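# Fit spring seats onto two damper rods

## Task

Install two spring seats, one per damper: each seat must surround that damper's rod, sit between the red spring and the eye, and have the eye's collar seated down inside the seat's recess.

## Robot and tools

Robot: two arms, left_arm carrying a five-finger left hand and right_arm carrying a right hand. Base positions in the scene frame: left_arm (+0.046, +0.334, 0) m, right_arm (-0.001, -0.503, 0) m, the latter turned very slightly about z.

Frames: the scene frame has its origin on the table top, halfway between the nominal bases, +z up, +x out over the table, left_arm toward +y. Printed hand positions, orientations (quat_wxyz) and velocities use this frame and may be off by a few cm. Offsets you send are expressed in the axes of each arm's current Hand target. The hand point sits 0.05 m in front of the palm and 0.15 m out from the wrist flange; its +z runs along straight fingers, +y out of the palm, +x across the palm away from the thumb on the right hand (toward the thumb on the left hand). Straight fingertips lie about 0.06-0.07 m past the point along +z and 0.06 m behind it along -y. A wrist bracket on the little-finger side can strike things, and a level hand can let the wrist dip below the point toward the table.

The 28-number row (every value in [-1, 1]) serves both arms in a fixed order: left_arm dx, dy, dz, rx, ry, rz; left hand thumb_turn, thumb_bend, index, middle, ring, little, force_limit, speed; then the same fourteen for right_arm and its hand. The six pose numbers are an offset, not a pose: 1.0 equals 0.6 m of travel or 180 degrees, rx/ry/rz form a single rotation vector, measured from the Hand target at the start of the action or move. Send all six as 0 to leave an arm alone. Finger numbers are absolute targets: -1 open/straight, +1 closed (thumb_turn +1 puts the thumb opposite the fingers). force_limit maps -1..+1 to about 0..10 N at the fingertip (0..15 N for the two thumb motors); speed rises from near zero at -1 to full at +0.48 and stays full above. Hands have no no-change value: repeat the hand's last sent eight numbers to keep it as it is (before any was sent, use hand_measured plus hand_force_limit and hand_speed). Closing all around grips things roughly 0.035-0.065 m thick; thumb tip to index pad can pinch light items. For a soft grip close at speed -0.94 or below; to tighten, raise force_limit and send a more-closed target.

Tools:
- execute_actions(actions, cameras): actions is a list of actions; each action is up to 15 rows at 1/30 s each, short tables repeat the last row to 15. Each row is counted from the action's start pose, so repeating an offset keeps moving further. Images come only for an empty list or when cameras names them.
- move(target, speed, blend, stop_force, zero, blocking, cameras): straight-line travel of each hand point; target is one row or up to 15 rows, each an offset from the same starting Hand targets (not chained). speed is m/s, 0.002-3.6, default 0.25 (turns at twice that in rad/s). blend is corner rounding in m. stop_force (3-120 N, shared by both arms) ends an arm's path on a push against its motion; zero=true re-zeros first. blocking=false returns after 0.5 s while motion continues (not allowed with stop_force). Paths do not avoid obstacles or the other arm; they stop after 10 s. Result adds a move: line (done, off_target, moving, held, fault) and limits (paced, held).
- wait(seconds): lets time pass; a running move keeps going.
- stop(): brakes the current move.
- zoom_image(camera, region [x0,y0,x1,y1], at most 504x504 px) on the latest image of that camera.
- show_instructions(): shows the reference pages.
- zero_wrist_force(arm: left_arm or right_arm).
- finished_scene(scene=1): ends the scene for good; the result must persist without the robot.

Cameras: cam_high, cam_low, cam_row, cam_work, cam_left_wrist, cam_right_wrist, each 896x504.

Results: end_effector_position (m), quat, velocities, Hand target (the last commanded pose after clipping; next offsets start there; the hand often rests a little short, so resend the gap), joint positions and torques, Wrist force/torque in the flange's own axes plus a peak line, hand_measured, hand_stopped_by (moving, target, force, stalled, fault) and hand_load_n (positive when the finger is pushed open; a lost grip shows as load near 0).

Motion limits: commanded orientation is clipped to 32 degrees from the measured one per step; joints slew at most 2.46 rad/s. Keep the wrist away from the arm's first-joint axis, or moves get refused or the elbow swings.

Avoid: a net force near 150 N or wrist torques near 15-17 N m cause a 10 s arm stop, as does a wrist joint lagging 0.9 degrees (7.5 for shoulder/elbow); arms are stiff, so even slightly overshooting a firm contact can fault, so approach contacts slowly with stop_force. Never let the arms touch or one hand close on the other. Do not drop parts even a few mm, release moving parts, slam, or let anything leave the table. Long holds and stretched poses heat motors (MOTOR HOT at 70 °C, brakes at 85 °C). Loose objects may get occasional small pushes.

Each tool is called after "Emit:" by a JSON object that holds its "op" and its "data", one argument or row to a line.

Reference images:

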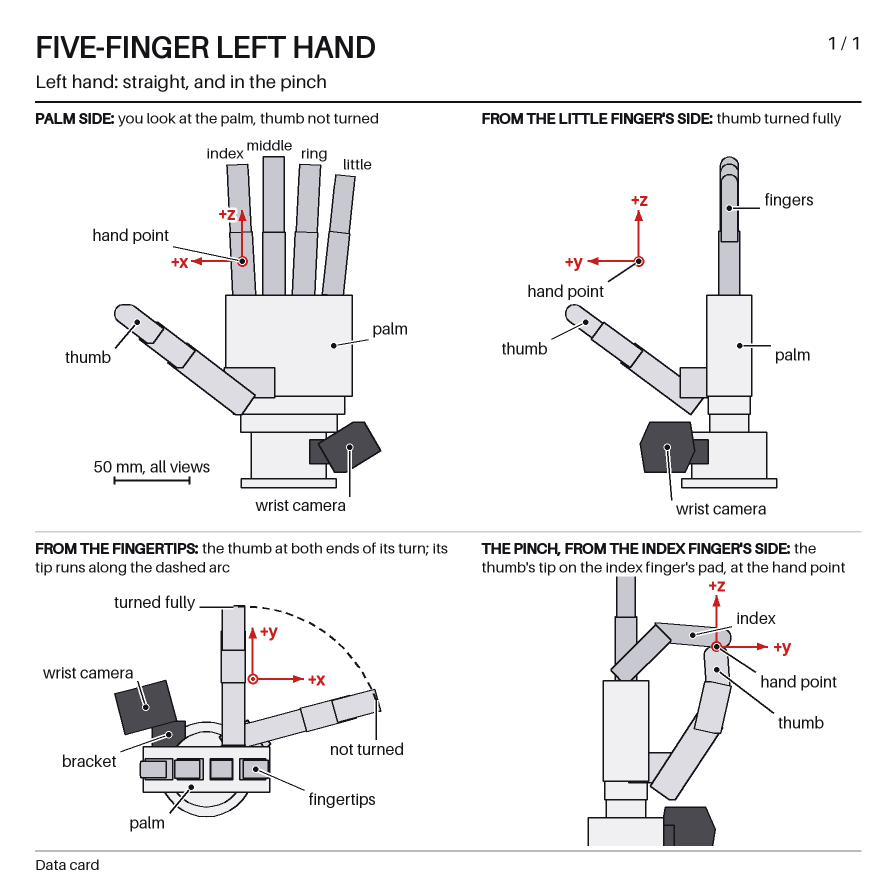

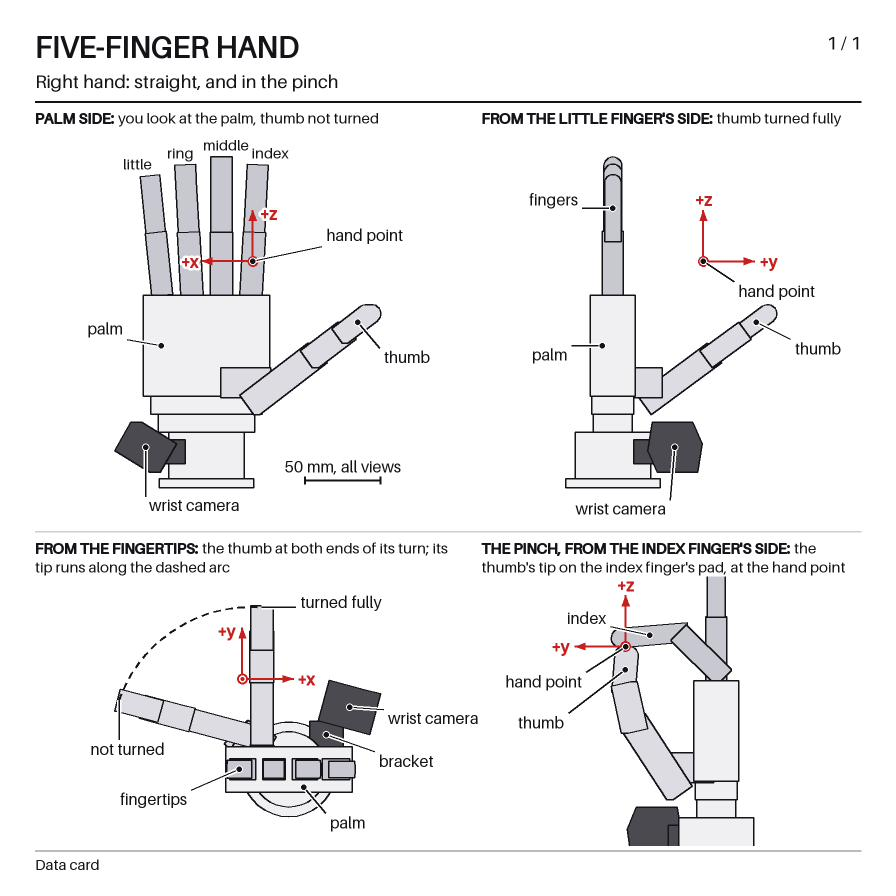

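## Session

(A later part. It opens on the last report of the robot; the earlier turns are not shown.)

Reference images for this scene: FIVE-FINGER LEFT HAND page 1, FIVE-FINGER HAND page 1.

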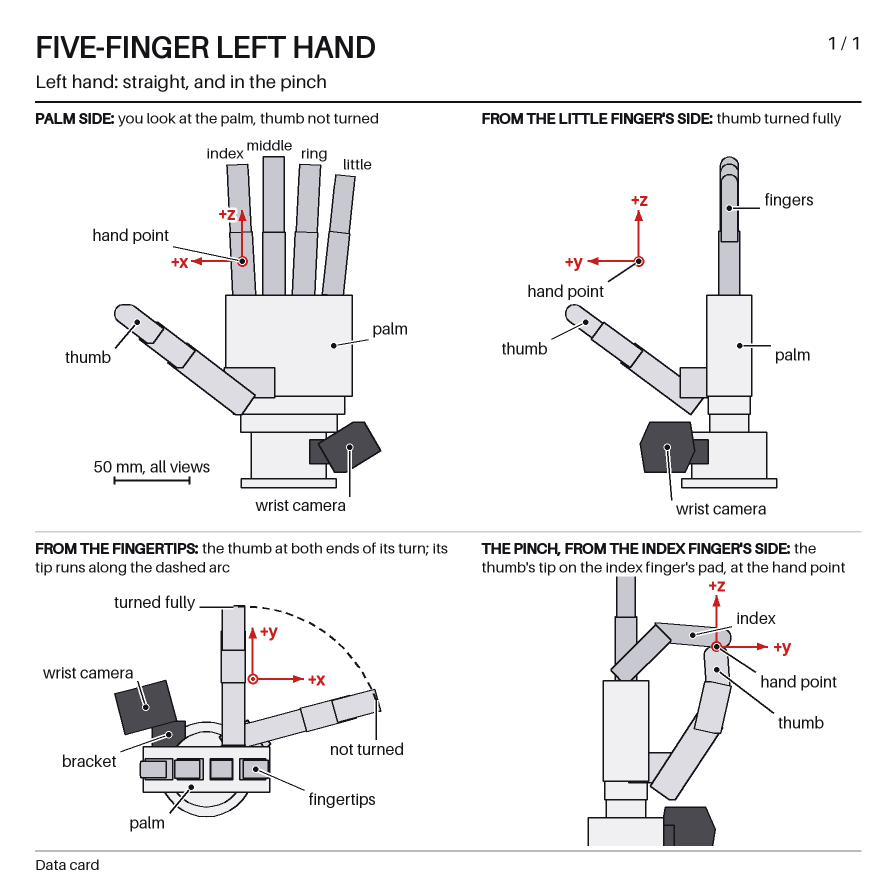

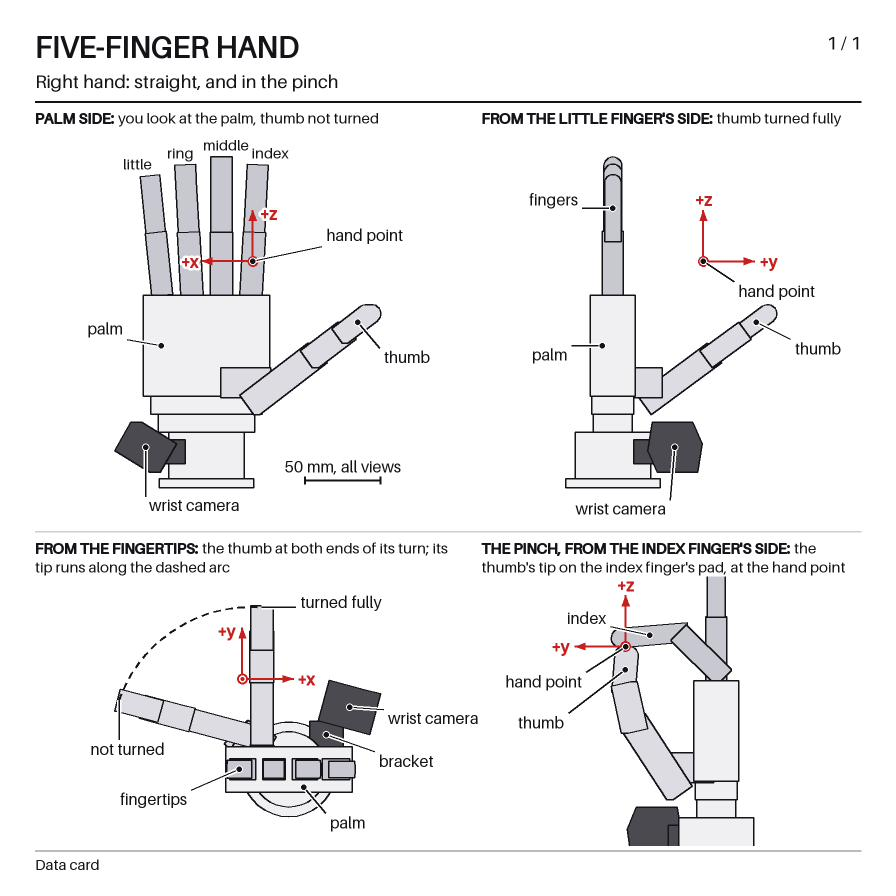

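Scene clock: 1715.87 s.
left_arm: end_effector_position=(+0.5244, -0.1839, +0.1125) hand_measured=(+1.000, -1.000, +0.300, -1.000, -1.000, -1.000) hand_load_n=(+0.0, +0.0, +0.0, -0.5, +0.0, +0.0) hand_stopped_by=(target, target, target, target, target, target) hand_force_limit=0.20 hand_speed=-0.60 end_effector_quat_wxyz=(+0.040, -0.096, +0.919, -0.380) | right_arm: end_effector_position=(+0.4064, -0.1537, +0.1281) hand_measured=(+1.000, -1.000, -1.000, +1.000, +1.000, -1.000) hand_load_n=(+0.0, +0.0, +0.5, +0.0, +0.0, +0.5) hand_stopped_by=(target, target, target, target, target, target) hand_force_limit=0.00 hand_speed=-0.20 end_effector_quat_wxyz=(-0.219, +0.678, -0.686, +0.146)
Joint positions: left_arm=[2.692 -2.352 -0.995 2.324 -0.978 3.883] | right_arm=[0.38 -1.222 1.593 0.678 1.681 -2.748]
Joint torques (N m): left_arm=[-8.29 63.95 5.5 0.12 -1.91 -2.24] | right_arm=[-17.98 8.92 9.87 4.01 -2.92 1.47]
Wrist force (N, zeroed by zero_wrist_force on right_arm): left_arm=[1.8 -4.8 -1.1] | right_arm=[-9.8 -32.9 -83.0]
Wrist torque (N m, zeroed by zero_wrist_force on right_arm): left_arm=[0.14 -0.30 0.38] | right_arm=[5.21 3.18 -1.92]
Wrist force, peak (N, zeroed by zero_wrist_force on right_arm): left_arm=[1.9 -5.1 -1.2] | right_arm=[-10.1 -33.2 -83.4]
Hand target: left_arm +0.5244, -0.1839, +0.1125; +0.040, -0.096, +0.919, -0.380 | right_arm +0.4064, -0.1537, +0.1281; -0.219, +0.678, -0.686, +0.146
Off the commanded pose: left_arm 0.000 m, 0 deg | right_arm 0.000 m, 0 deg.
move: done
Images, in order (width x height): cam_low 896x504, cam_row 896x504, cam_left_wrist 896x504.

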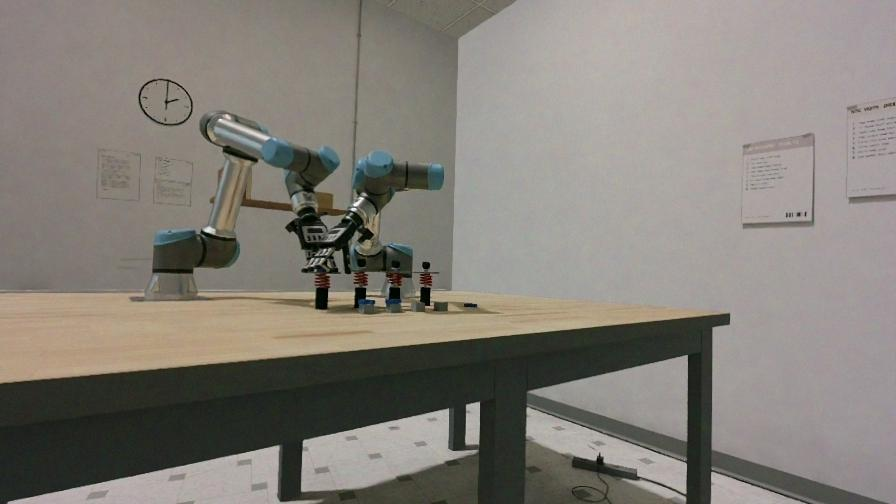

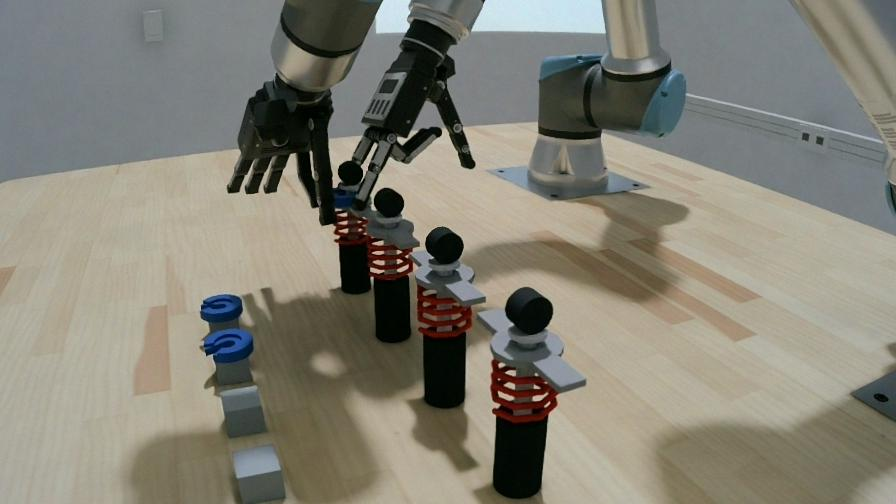

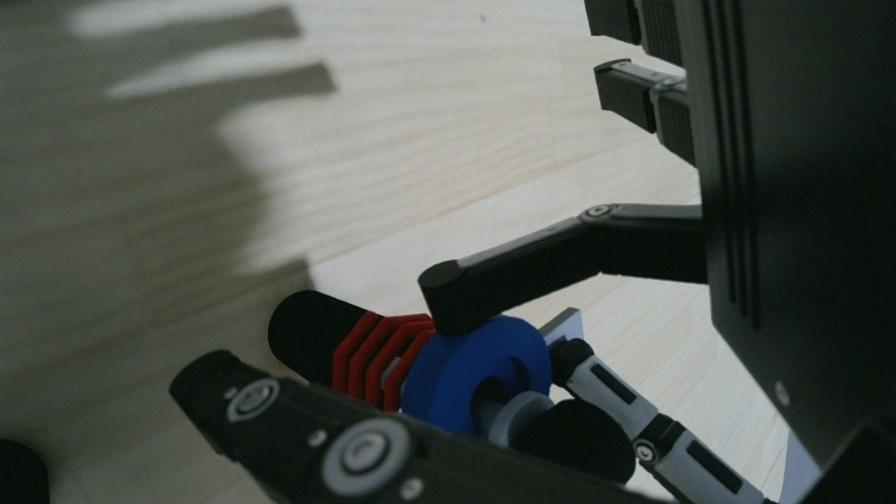

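Emit:
{"op": "zoom_image", "data": {
  "camera": "cam_row",
  "region": [310, 160, 400, 225]
}}

Emit:
{"op": "zoom_image", "data": {
  "camera": "cam_left_wrist",
  "region": [370, 290, 650, 500]
}}

Emit:
{"op": "zoom_image", "data": {
  "camera": "cam_low",
  "region": [290, 245, 360, 295]
}}

Scaled by 5.600.

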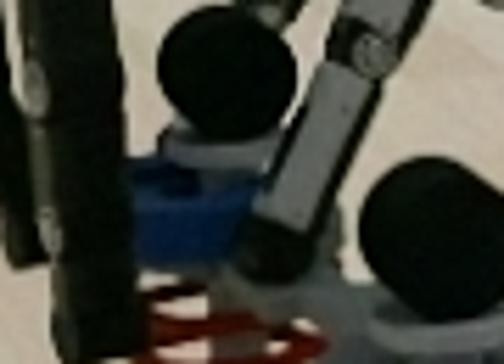

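Scaled by 1.800.

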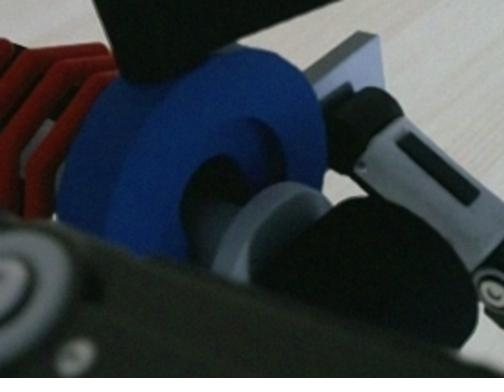

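Scaled by 7.200.

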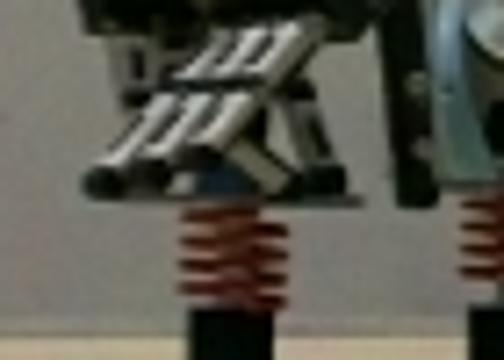

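Emit:
{"op": "move", "data": {
  "target": [0.0085,0,0,0,0,0,1,-1,0.3,-1,-1,-1,0.2,-0.6,0,0,0,0,0,0,1,-1,-1,1,1,-1,0,-0.2],
  "speed": 0.005,
  "stop_force": 3,
  "cameras": ["cam_row","cam_low","cam_left_wrist","cam_work"]
}}

Scene clock: 1724.90 s.
left_arm: end_effector_position=(+0.5195, -0.1850, +0.1125) hand_measured=(+1.000, -1.000, +0.300, -1.000, -1.000, -1.000) hand_load_n=(+0.0, +0.0, +0.0, +0.0, +0.0, +0.0) hand_stopped_by=(target, target, target, target, target, target) hand_force_limit=0.20 hand_speed=-0.60 end_effector_quat_wxyz=(+0.040, -0.096, +0.919, -0.380) | right_arm: end_effector_position=(+0.4064, -0.1537, +0.1281) hand_measured=(+1.000, -1.000, -1.000, +1.000, +1.000, -1.000) hand_load_n=(+0.0, +0.0, +0.5, +0.0, +0.0, +0.5) hand_stopped_by=(target, target, target, target, target, target) hand_force_limit=0.00 hand_speed=-0.20 end_effector_quat_wxyz=(-0.219, +0.678, -0.686, +0.146)
Joint positions: left_arm=[2.687 -2.342 -1.011 2.334 -0.981 3.878] | right_arm=[0.38 -1.222 1.593 0.678 1.681 -2.748]
Joint torques (N m): left_arm=[-8.13 63.7 5.63 0.14 -1.92 -2.17] | right_arm=[-17.03 7.88 9.12 4.12 -2.68 1.4]
Wrist force (N, zeroed by zero_wrist_force on right_arm): left_arm=[1.9 -4.6 -1.1] | right_arm=[-9.8 -32.5 -83.1]
Wrist torque (N m, zeroed by zero_wrist_force on right_arm): left_arm=[0.17 -0.31 0.38] | right_arm=[5.27 3.20 -1.91]
Wrist force, peak (N, zeroed by zero_wrist_force on right_arm): left_arm=[1.7 -4.9 -1.1] | right_arm=[-10.0 -32.9 -83.4]
Hand target: left_arm +0.5195, -0.1850, +0.1125; +0.040, -0.096, +0.919, -0.380 | right_arm +0.4064, -0.1537, +0.1281; -0.219, +0.678, -0.686, +0.146
Off the commanded pose: left_arm 0.000 m, 0 deg | right_arm 0.000 m, 0 deg.
move: done
Images, in order (width x height): cam_low 896x504, cam_row 896x504, cam_work 896x504, cam_left_wrist 896x504.

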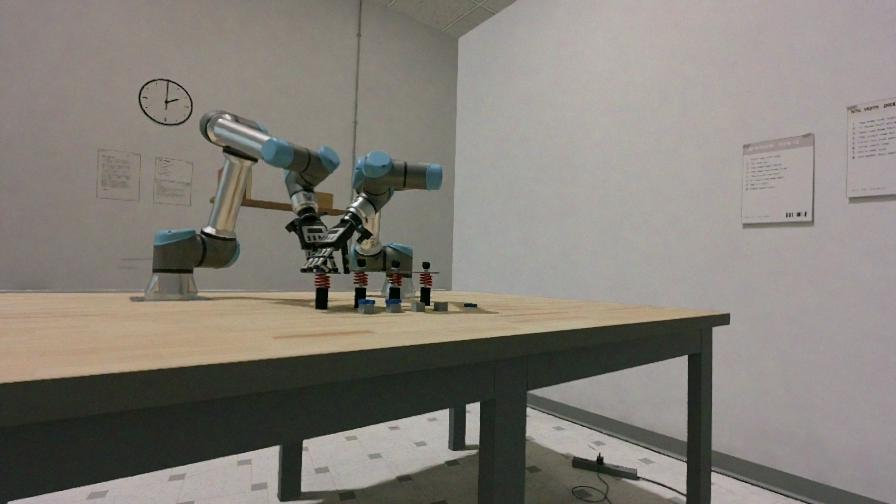

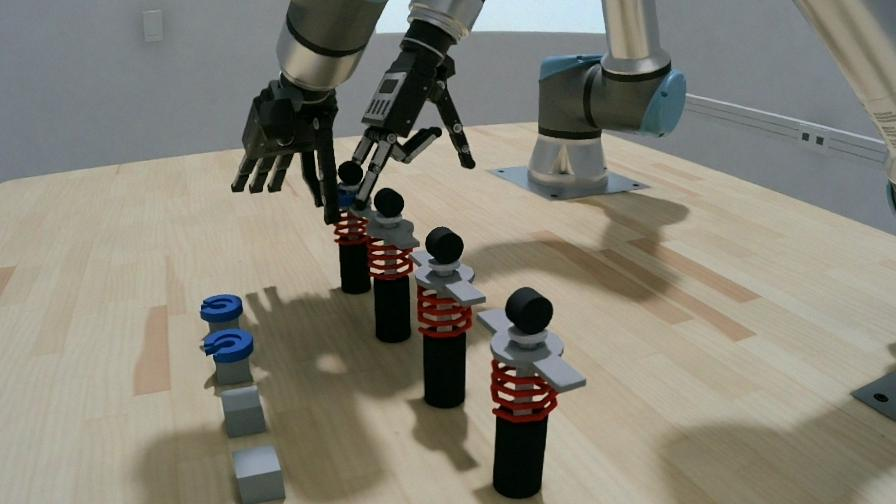

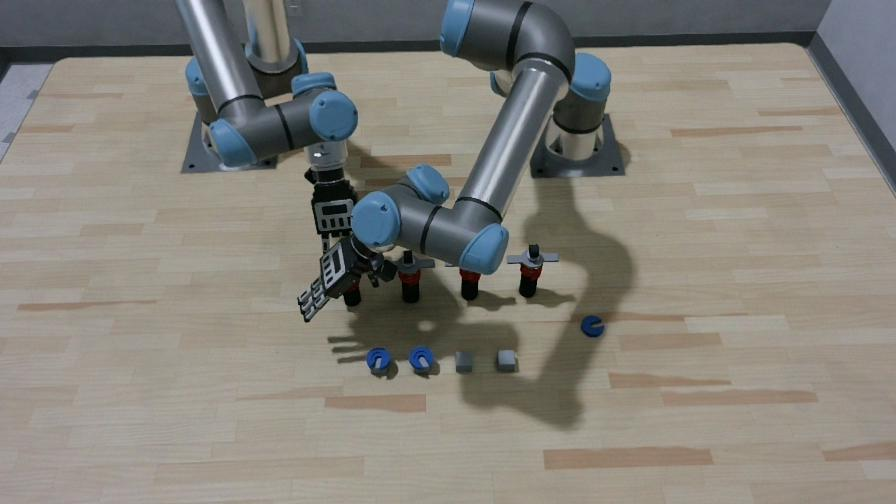

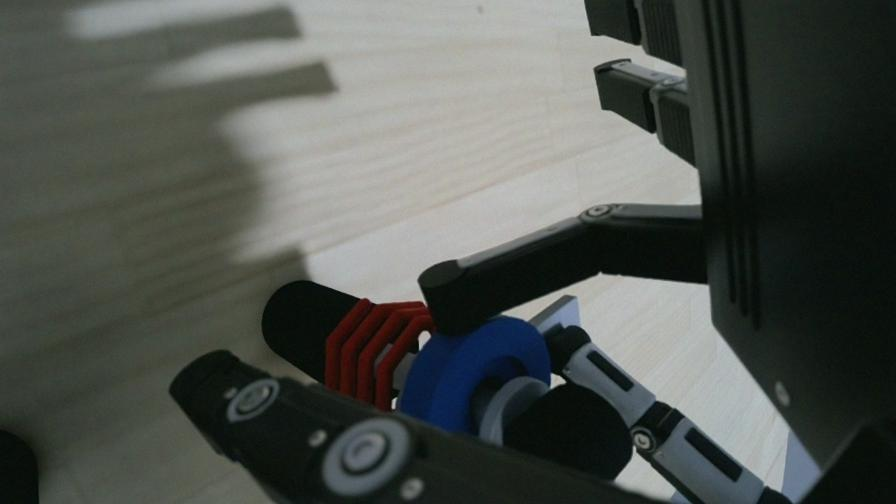

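Emit:
{"op": "zoom_image", "data": {
  "camera": "cam_left_wrist",
  "region": [370, 290, 650, 500]
}}

Emit:
{"op": "zoom_image", "data": {
  "camera": "cam_row",
  "region": [310, 160, 400, 225]
}}

Emit:
{"op": "zoom_image", "data": {
  "camera": "cam_work",
  "region": [320, 260, 400, 320]
}}

Scaled by 1.800.

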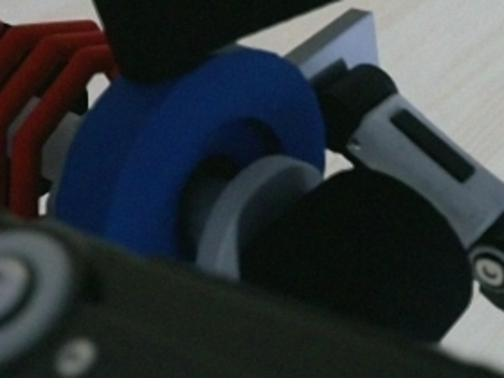

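Scaled by 5.600.

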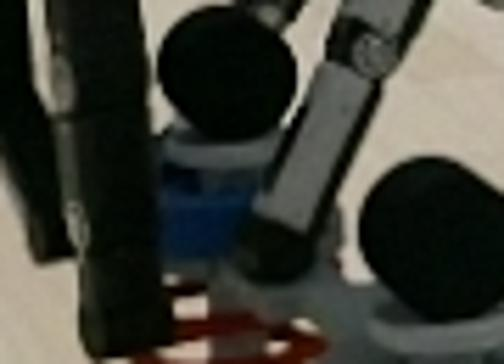

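Scaled by 6.300.

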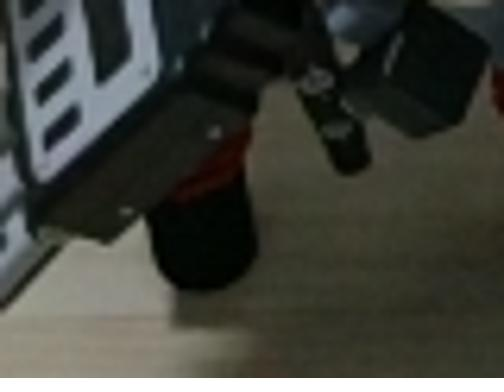

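Emit:
{"op": "move", "data": {
  "target": [0.01,0,0,0,0,0,1,-1,0.3,-1,-1,-1,0.2,-0.6,0,0,0,0,0,0,1,-1,-1,1,1,-1,0,-0.2],
  "speed": 0.005,
  "stop_force": 3,
  "cameras": ["cam_row","cam_low","cam_left_wrist"]
}}

Scene clock: 1732.23 s.
left_arm: end_effector_position=(+0.5147, -0.1860, +0.1125) hand_measured=(+1.000, -1.000, +0.300, -1.000, -1.000, -1.000) hand_load_n=(+0.0, +0.0, +0.0, +0.0, +0.0, +0.0) hand_stopped_by=(target, target, target, target, target, target) hand_force_limit=0.20 hand_speed=-0.60 end_effector_quat_wxyz=(+0.040, -0.096, +0.919, -0.380) | right_arm: end_effector_position=(+0.4064, -0.1537, +0.1281) hand_measured=(+1.000, -1.000, -1.000, +1.000, +1.000, -1.000) hand_load_n=(-0.5, +0.0, +0.5, +0.0, +0.5, +0.5) hand_stopped_by=(target, target, target, target, target, target) hand_force_limit=0.00 hand_speed=-0.20 end_effector_quat_wxyz=(-0.219, +0.678, -0.686, +0.146)
Joint positions: left_arm=[2.682 -2.333 -1.027 2.343 -0.983 3.873] | right_arm=[0.38 -1.222 1.593 0.678 1.681 -2.748]
Joint torques (N m): left_arm=[5.77 43.66 29.82 -3.58 2.93 1.8] | right_arm=[-17.55 8.29 11.03 3.82 -2.88 1.54]
Wrist force (N, zeroed by zero_wrist_force on right_arm): left_arm=[-1.3 -4.2 -1.1] | right_arm=[-9.7 -31.8 -83.7]
Wrist torque (N m, zeroed by zero_wrist_force on right_arm): left_arm=[0.19 -0.12 0.35] | right_arm=[5.34 3.22 -1.87]
Wrist force, peak (N, zeroed by zero_wrist_force on right_arm): left_arm=[-2.5 -5.0 -1.1] | right_arm=[-9.5 -32.1 -84.0]
Hand target: left_arm +0.5147, -0.1860, +0.1125; +0.040, -0.096, +0.919, -0.380 (not the last commanded pose) | right_arm +0.4064, -0.1537, +0.1281; -0.219, +0.678, -0.686, +0.146
Off the commanded pose: left_arm 0.001 m, 0 deg | right_arm 0.000 m, 0 deg.
move: contact (left_arm)
Images, in order (width x height): cam_low 896x504, cam_row 896x504, cam_left_wrist 896x504.

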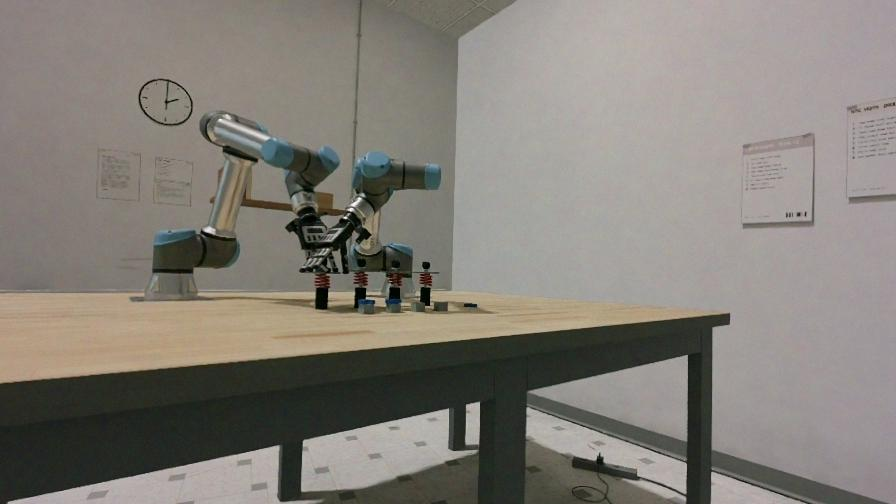

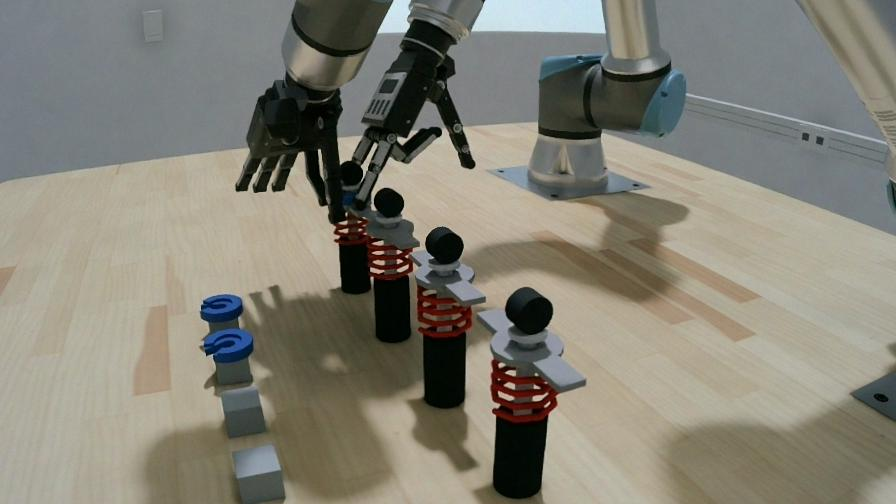

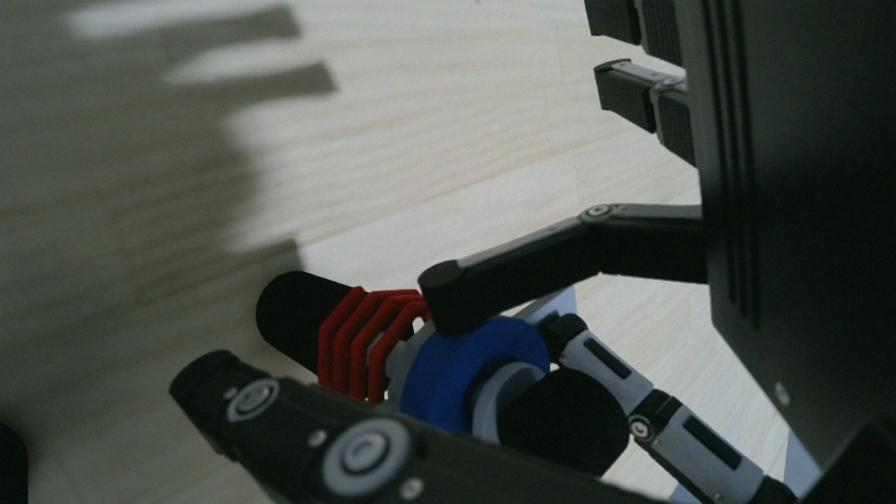

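Emit:
{"op": "zoom_image", "data": {
  "camera": "cam_left_wrist",
  "region": [370, 290, 650, 500]
}}

Emit:
{"op": "zoom_image", "data": {
  "camera": "cam_row",
  "region": [310, 160, 400, 225]
}}

Emit:
{"op": "zoom_image", "data": {
  "camera": "cam_low",
  "region": [290, 245, 360, 295]
}}

Scaled by 1.800.

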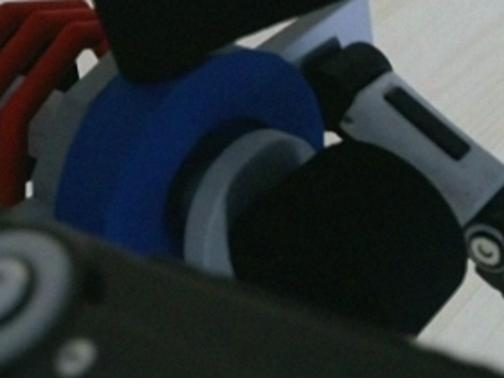

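Scaled by 5.600.

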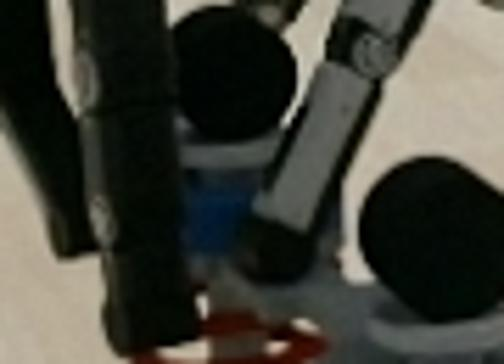

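Scaled by 7.200.

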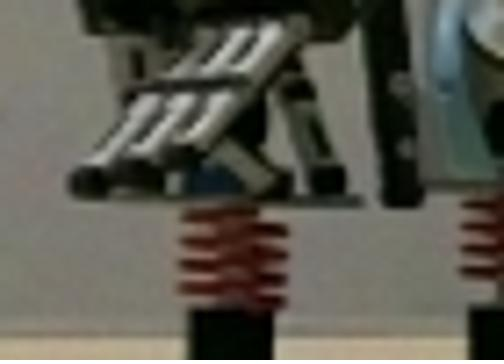

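Emit:
{"op": "move", "data": {
  "target": [0,0,0,0,0,0,1,-1,0.3,-1,-1,-1,0.2,-0.6,-0.000512,-0.002486,-0.004303,0,0,0,1,-1,-1,1,1,-1,0,-0.2],
  "speed": 0.004,
  "cameras": ["cam_row","cam_low","cam_left_wrist"]
}}

Scene clock: 1758.07 s.
left_arm: end_effector_position=(+0.5147, -0.1860, +0.1125) hand_measured=(+1.000, -1.000, +0.300, -1.000, -1.000, -1.000) hand_load_n=(+0.0, +0.0, +0.0, +0.0, +0.0, +0.0) hand_stopped_by=(target, target, target, target, target, target) hand_force_limit=0.20 hand_speed=-0.60 end_effector_quat_wxyz=(+0.040, -0.096, +0.919, -0.380) | right_arm: end_effector_position=(+0.4064, -0.1537, +0.1310) hand_measured=(+1.000, -1.000, -1.000, +1.000, +1.000, -1.000) hand_load_n=(+0.0, +0.0, +0.5, +0.0, +0.0, +0.0) hand_stopped_by=(target, target, target, target, target, target) hand_force_limit=0.00 hand_speed=-0.20 end_effector_quat_wxyz=(-0.219, +0.678, -0.686, +0.146)
Joint positions: left_arm=[2.682 -2.333 -1.027 2.343 -0.983 3.873] | right_arm=[0.38 -1.225 1.588 0.685 1.681 -2.748]
Joint torques (N m): left_arm=[6.15 43.57 28.39 -3.6 3.12 1.74] | right_arm=[-17.56 -8.56 -3.96 5.03 -2.5 1.07]
Wrist force (N, zeroed by zero_wrist_force on right_arm): left_arm=[-2.3 -6.9 -1.2] | right_arm=[-8.6 -25.0 -62.3]
Wrist torque (N m, zeroed by zero_wrist_force on right_arm): left_arm=[-0.04 -0.04 0.35] | right_arm=[4.04 2.40 -1.54]
Wrist force, peak (N, zeroed by zero_wrist_force on right_arm): left_arm=[-1.9 -7.4 -1.2] | right_arm=[-9.6 -32.4 -83.9]
Hand target: left_arm +0.5147, -0.1860, +0.1125; +0.040, -0.096, +0.919, -0.380 | right_arm +0.4064, -0.1537, +0.1311; -0.219, +0.678, -0.686, +0.146
Off the commanded pose: left_arm 0.000 m, 0 deg | right_arm 0.000 m, 0 deg.
move: done
Images, in order (width x height): cam_low 896x504, cam_row 896x504, cam_left_wrist 896x504.

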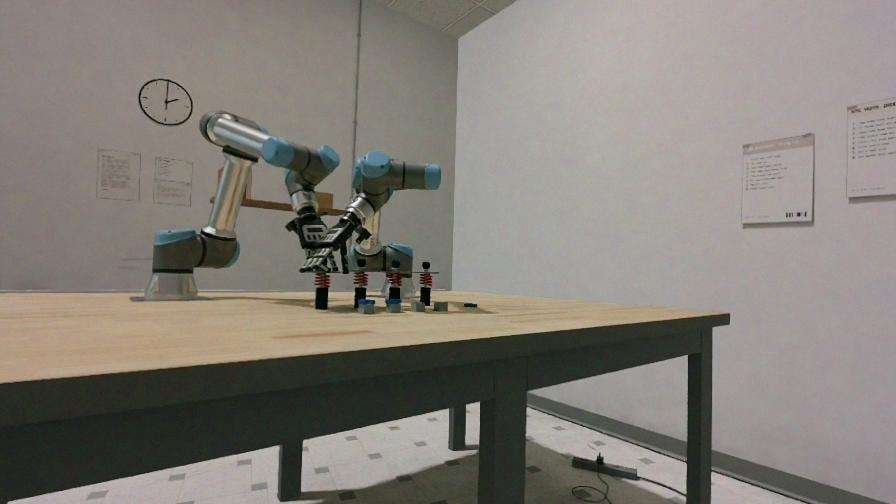

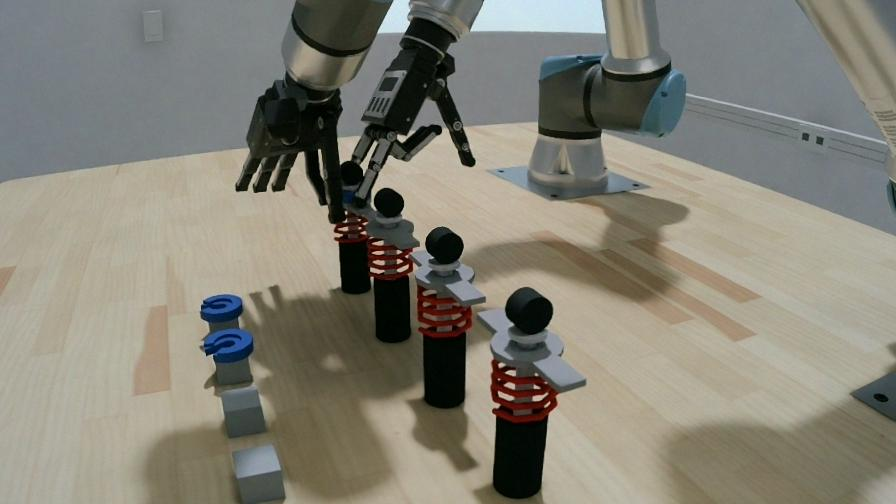

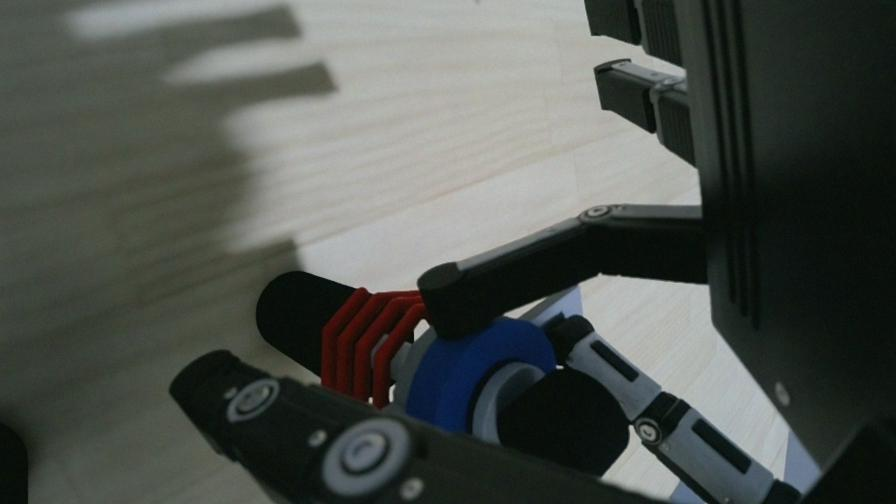

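Emit:
{"op": "zoom_image", "data": {
  "camera": "cam_left_wrist",
  "region": [370, 290, 650, 500]
}}

Scaled by 1.800.

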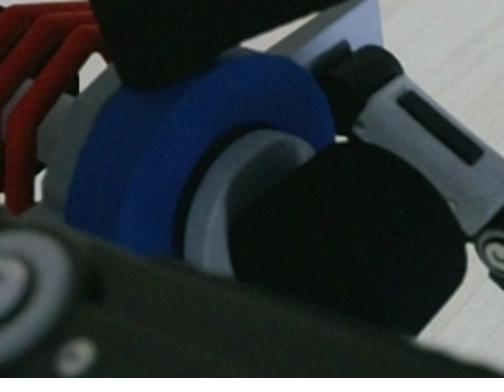

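Emit:
{"op": "move", "data": {
  "target": [0,0,0,0,0,0,1,-1,0.3,-1,-1,-1,0.2,-0.6,-0.000256,-0.001243,-0.002152,0,0,0,1,-1,-1,1,1,-1,0,-0.2],
  "speed": 0.003,
  "cameras": ["cam_left_wrist"]
}}

Emit:
{"op": "zoom_image", "data": {
  "camera": "cam_left_wrist",
  "region": [370, 290, 650, 500]
}}

Scene clock: 1766.70 s.
left_arm: end_effector_position=(+0.5148, -0.1860, +0.1125) hand_measured=(+1.000, -1.000, +0.300, -1.000, -1.000, -1.000) hand_load_n=(+0.0, +0.0, -1.0, +0.0, +0.0, -0.5) hand_stopped_by=(target, target, target, target, target, target) hand_force_limit=0.20 hand_speed=-0.60 end_effector_quat_wxyz=(+0.040, -0.096, +0.919, -0.380) | right_arm: end_effector_position=(+0.4064, -0.1537, +0.1325) hand_measured=(+1.000, -1.000, -1.000, +1.000, +1.000, -1.000) hand_load_n=(-0.5, +0.0, +0.0, +0.0, +0.0, +0.0) hand_stopped_by=(target, target, target, target, target, target) hand_force_limit=0.00 hand_speed=-0.20 end_effector_quat_wxyz=(-0.219, +0.678, -0.686, +0.146)
Joint positions: left_arm=[2.682 -2.333 -1.027 2.343 -0.983 3.873] | right_arm=[0.38 -1.226 1.586 0.689 1.681 -2.748]
Joint torques (N m): left_arm=[5.09 44 23.13 -3.52 3.12 1.79] | right_arm=[-16.45 -14.15 -5.46 5.67 -0.06 -1.33]
Wrist force (N, zeroed by zero_wrist_force on right_arm): left_arm=[-3.7 -6.5 -1.8] | right_arm=[-8.0 -21.4 -51.2]
Wrist torque (N m, zeroed by zero_wrist_force on right_arm): left_arm=[0.03 0.05 0.32] | right_arm=[3.43 1.97 -1.36]
Wrist force, peak (N, zeroed by zero_wrist_force on right_arm): left_arm=[-2.5 -7.4 -1.0] | right_arm=[-8.6 -24.8 -62.3]
Hand target: left_arm +0.5147, -0.1860, +0.1125; +0.040, -0.096, +0.919, -0.380 | right_arm +0.4064, -0.1537, +0.1326; -0.219, +0.678, -0.686, +0.146
Off the commanded pose: left_arm 0.000 m, 0 deg | right_arm 0.000 m, 0 deg.
move: done

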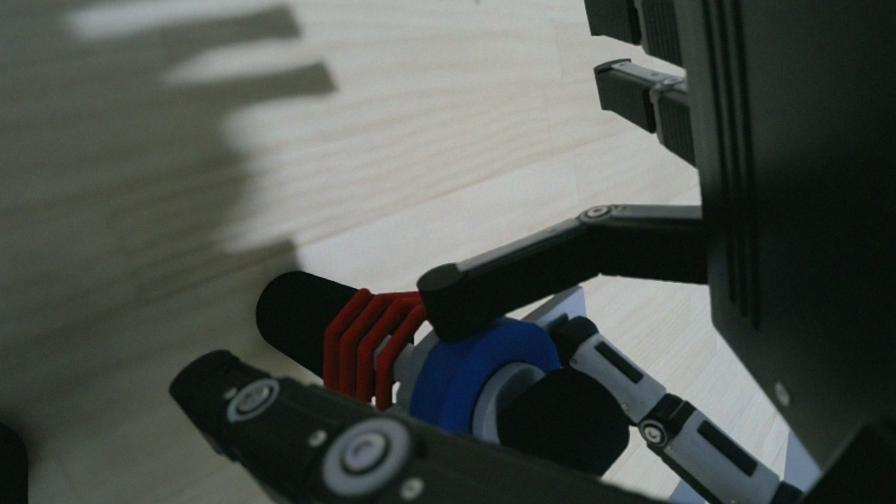

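Scaled by 1.800.

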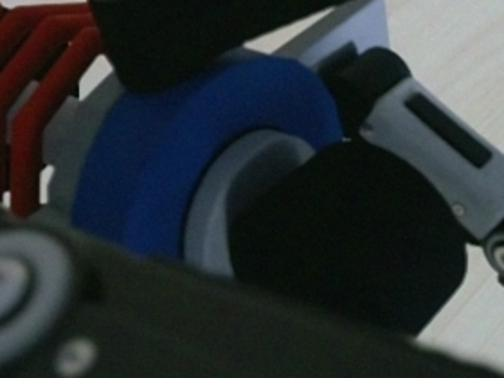

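Emit:
{"op": "zoom_image", "data": {
  "camera": "cam_left_wrist",
  "region": [400, 300, 580, 450]
}}

Emit:
{"op": "wait", "data": {
  "seconds": 0.1,
  "cameras": ["cam_row","cam_low","cam_work","cam_high"]
}}

Emit:
{"op": "zoom_image", "data": {
  "camera": "cam_row",
  "region": [310, 160, 400, 225]
}}

Emit:
{"op": "zoom_image", "data": {
  "camera": "cam_low",
  "region": [290, 245, 360, 295]
}}

Scaled by 2.800.

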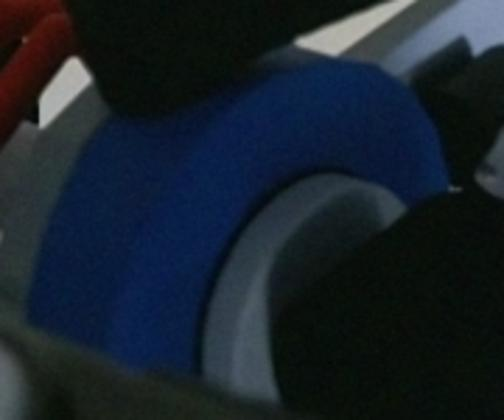

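Scene clock: 1775.03 s.
left_arm: end_effector_position=(+0.5148, -0.1860, +0.1125) hand_measured=(+1.000, -1.000, +0.300, -1.000, -1.000, -1.000) hand_load_n=(+0.0, +0.0, -1.5, +0.0, +0.0, +0.0) hand_stopped_by=(target, target, target, target, target, target) hand_force_limit=0.20 hand_speed=-0.60 end_effector_quat_wxyz=(+0.040, -0.096, +0.919, -0.380) | right_arm: end_effector_position=(+0.4064, -0.1537, +0.1326) hand_measured=(+1.000, -1.000, -1.000, +1.000, +1.000, -1.000) hand_load_n=(+0.0, +0.0, +0.5, +0.0, +0.0, +0.0) hand_stopped_by=(target, target, target, target, target, target) hand_force_limit=0.00 hand_speed=-0.20 end_effector_quat_wxyz=(-0.219, +0.678, -0.686, +0.146)
Joint positions: left_arm=[2.682 -2.333 -1.027 2.343 -0.983 3.873] | right_arm=[0.38 -1.226 1.586 0.689 1.681 -2.748]
Joint torques (N m): left_arm=[0.84 43.67 19.28 -3.57 3.12 1.62] | right_arm=[-16.19 -14.65 -6.81 5.58 1.03 -1.31]
Wrist force (N, zeroed by zero_wrist_force on right_arm): left_arm=[-3.5 -7.0 -2.1] | right_arm=[-8.0 -21.2 -50.3]
Wrist torque (N m, zeroed by zero_wrist_force on right_arm): left_arm=[-0.02 0.01 0.34] | right_arm=[3.36 1.94 -1.34]
Wrist force, peak (N, zeroed by zero_wrist_force on right_arm): left_arm=[-3.7 -7.1 -2.0] | right_arm=[-8.2 -21.6 -51.3]
Hand target: left_arm +0.5147, -0.1860, +0.1125; +0.040, -0.096, +0.919, -0.380 | right_arm +0.4064, -0.1537, +0.1326; -0.219, +0.678, -0.686, +0.146
Off the commanded pose: left_arm 0.000 m, 0 deg | right_arm 0.000 m, 0 deg.
wait: 0.10 s; at rest from the start
Images, in order (width x height): cam_high 896x504, cam_low 896x504, cam_row 896x504, cam_work 896x504.

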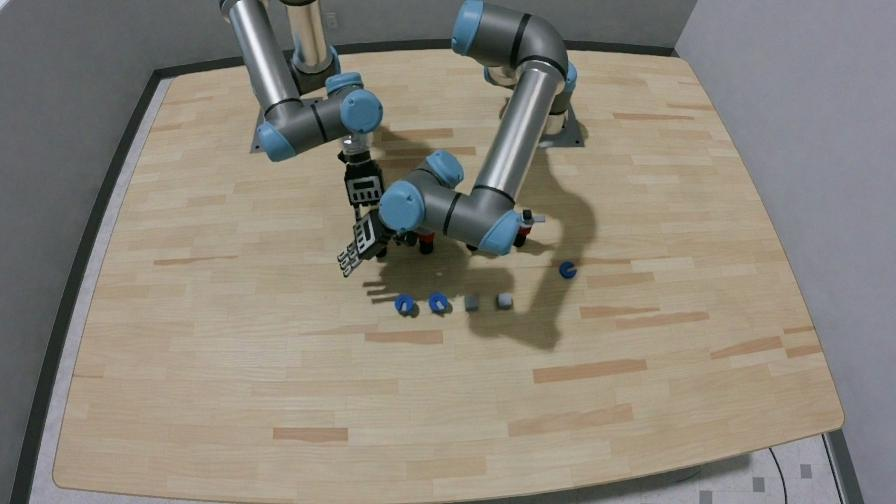

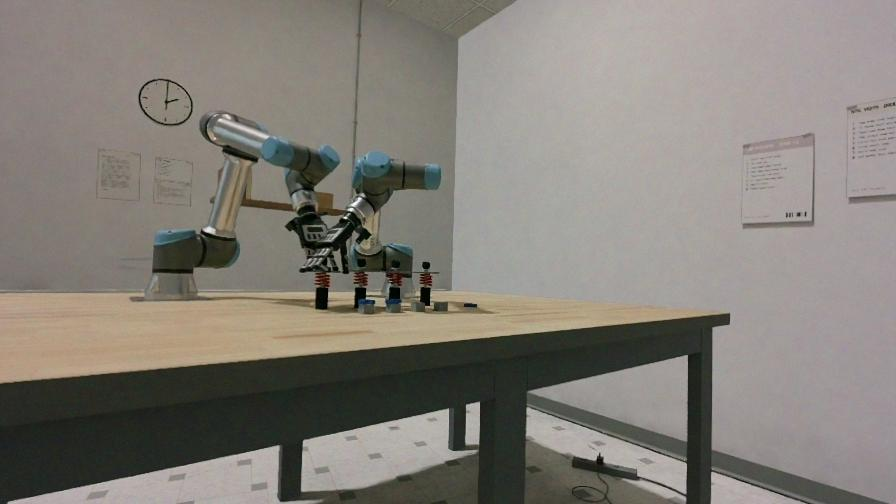

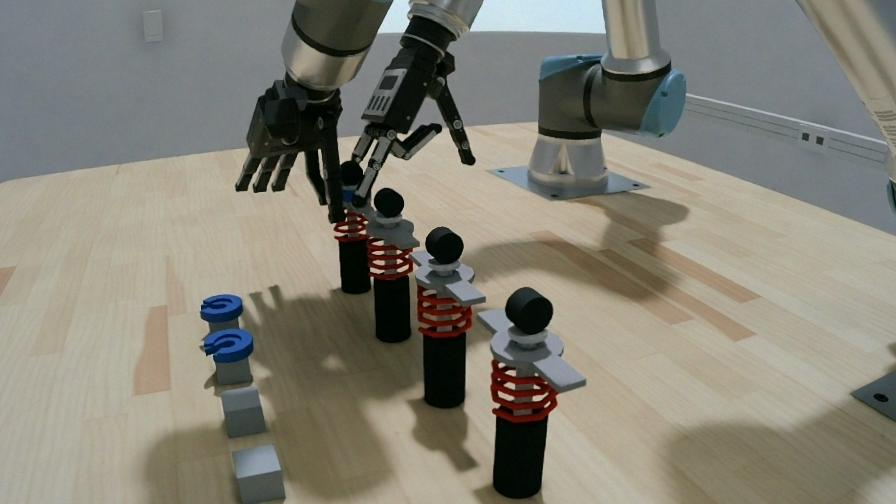

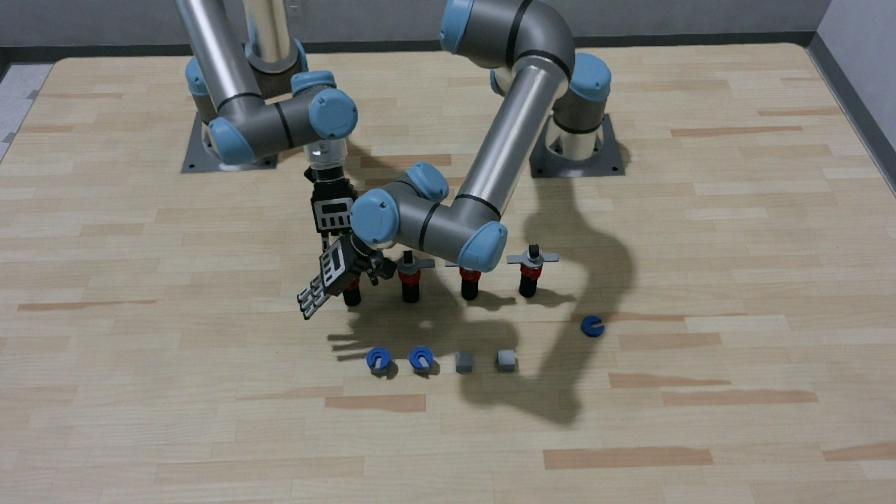

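Scaled by 5.600.

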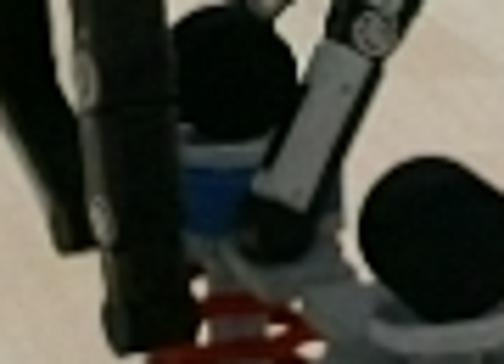

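Scaled by 7.200.

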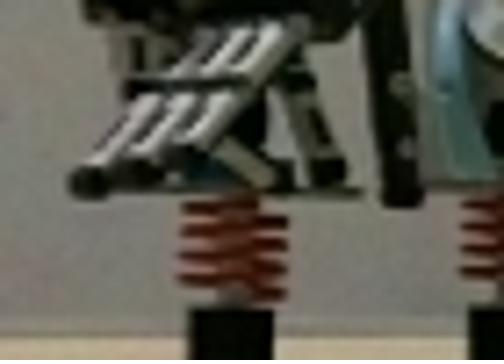

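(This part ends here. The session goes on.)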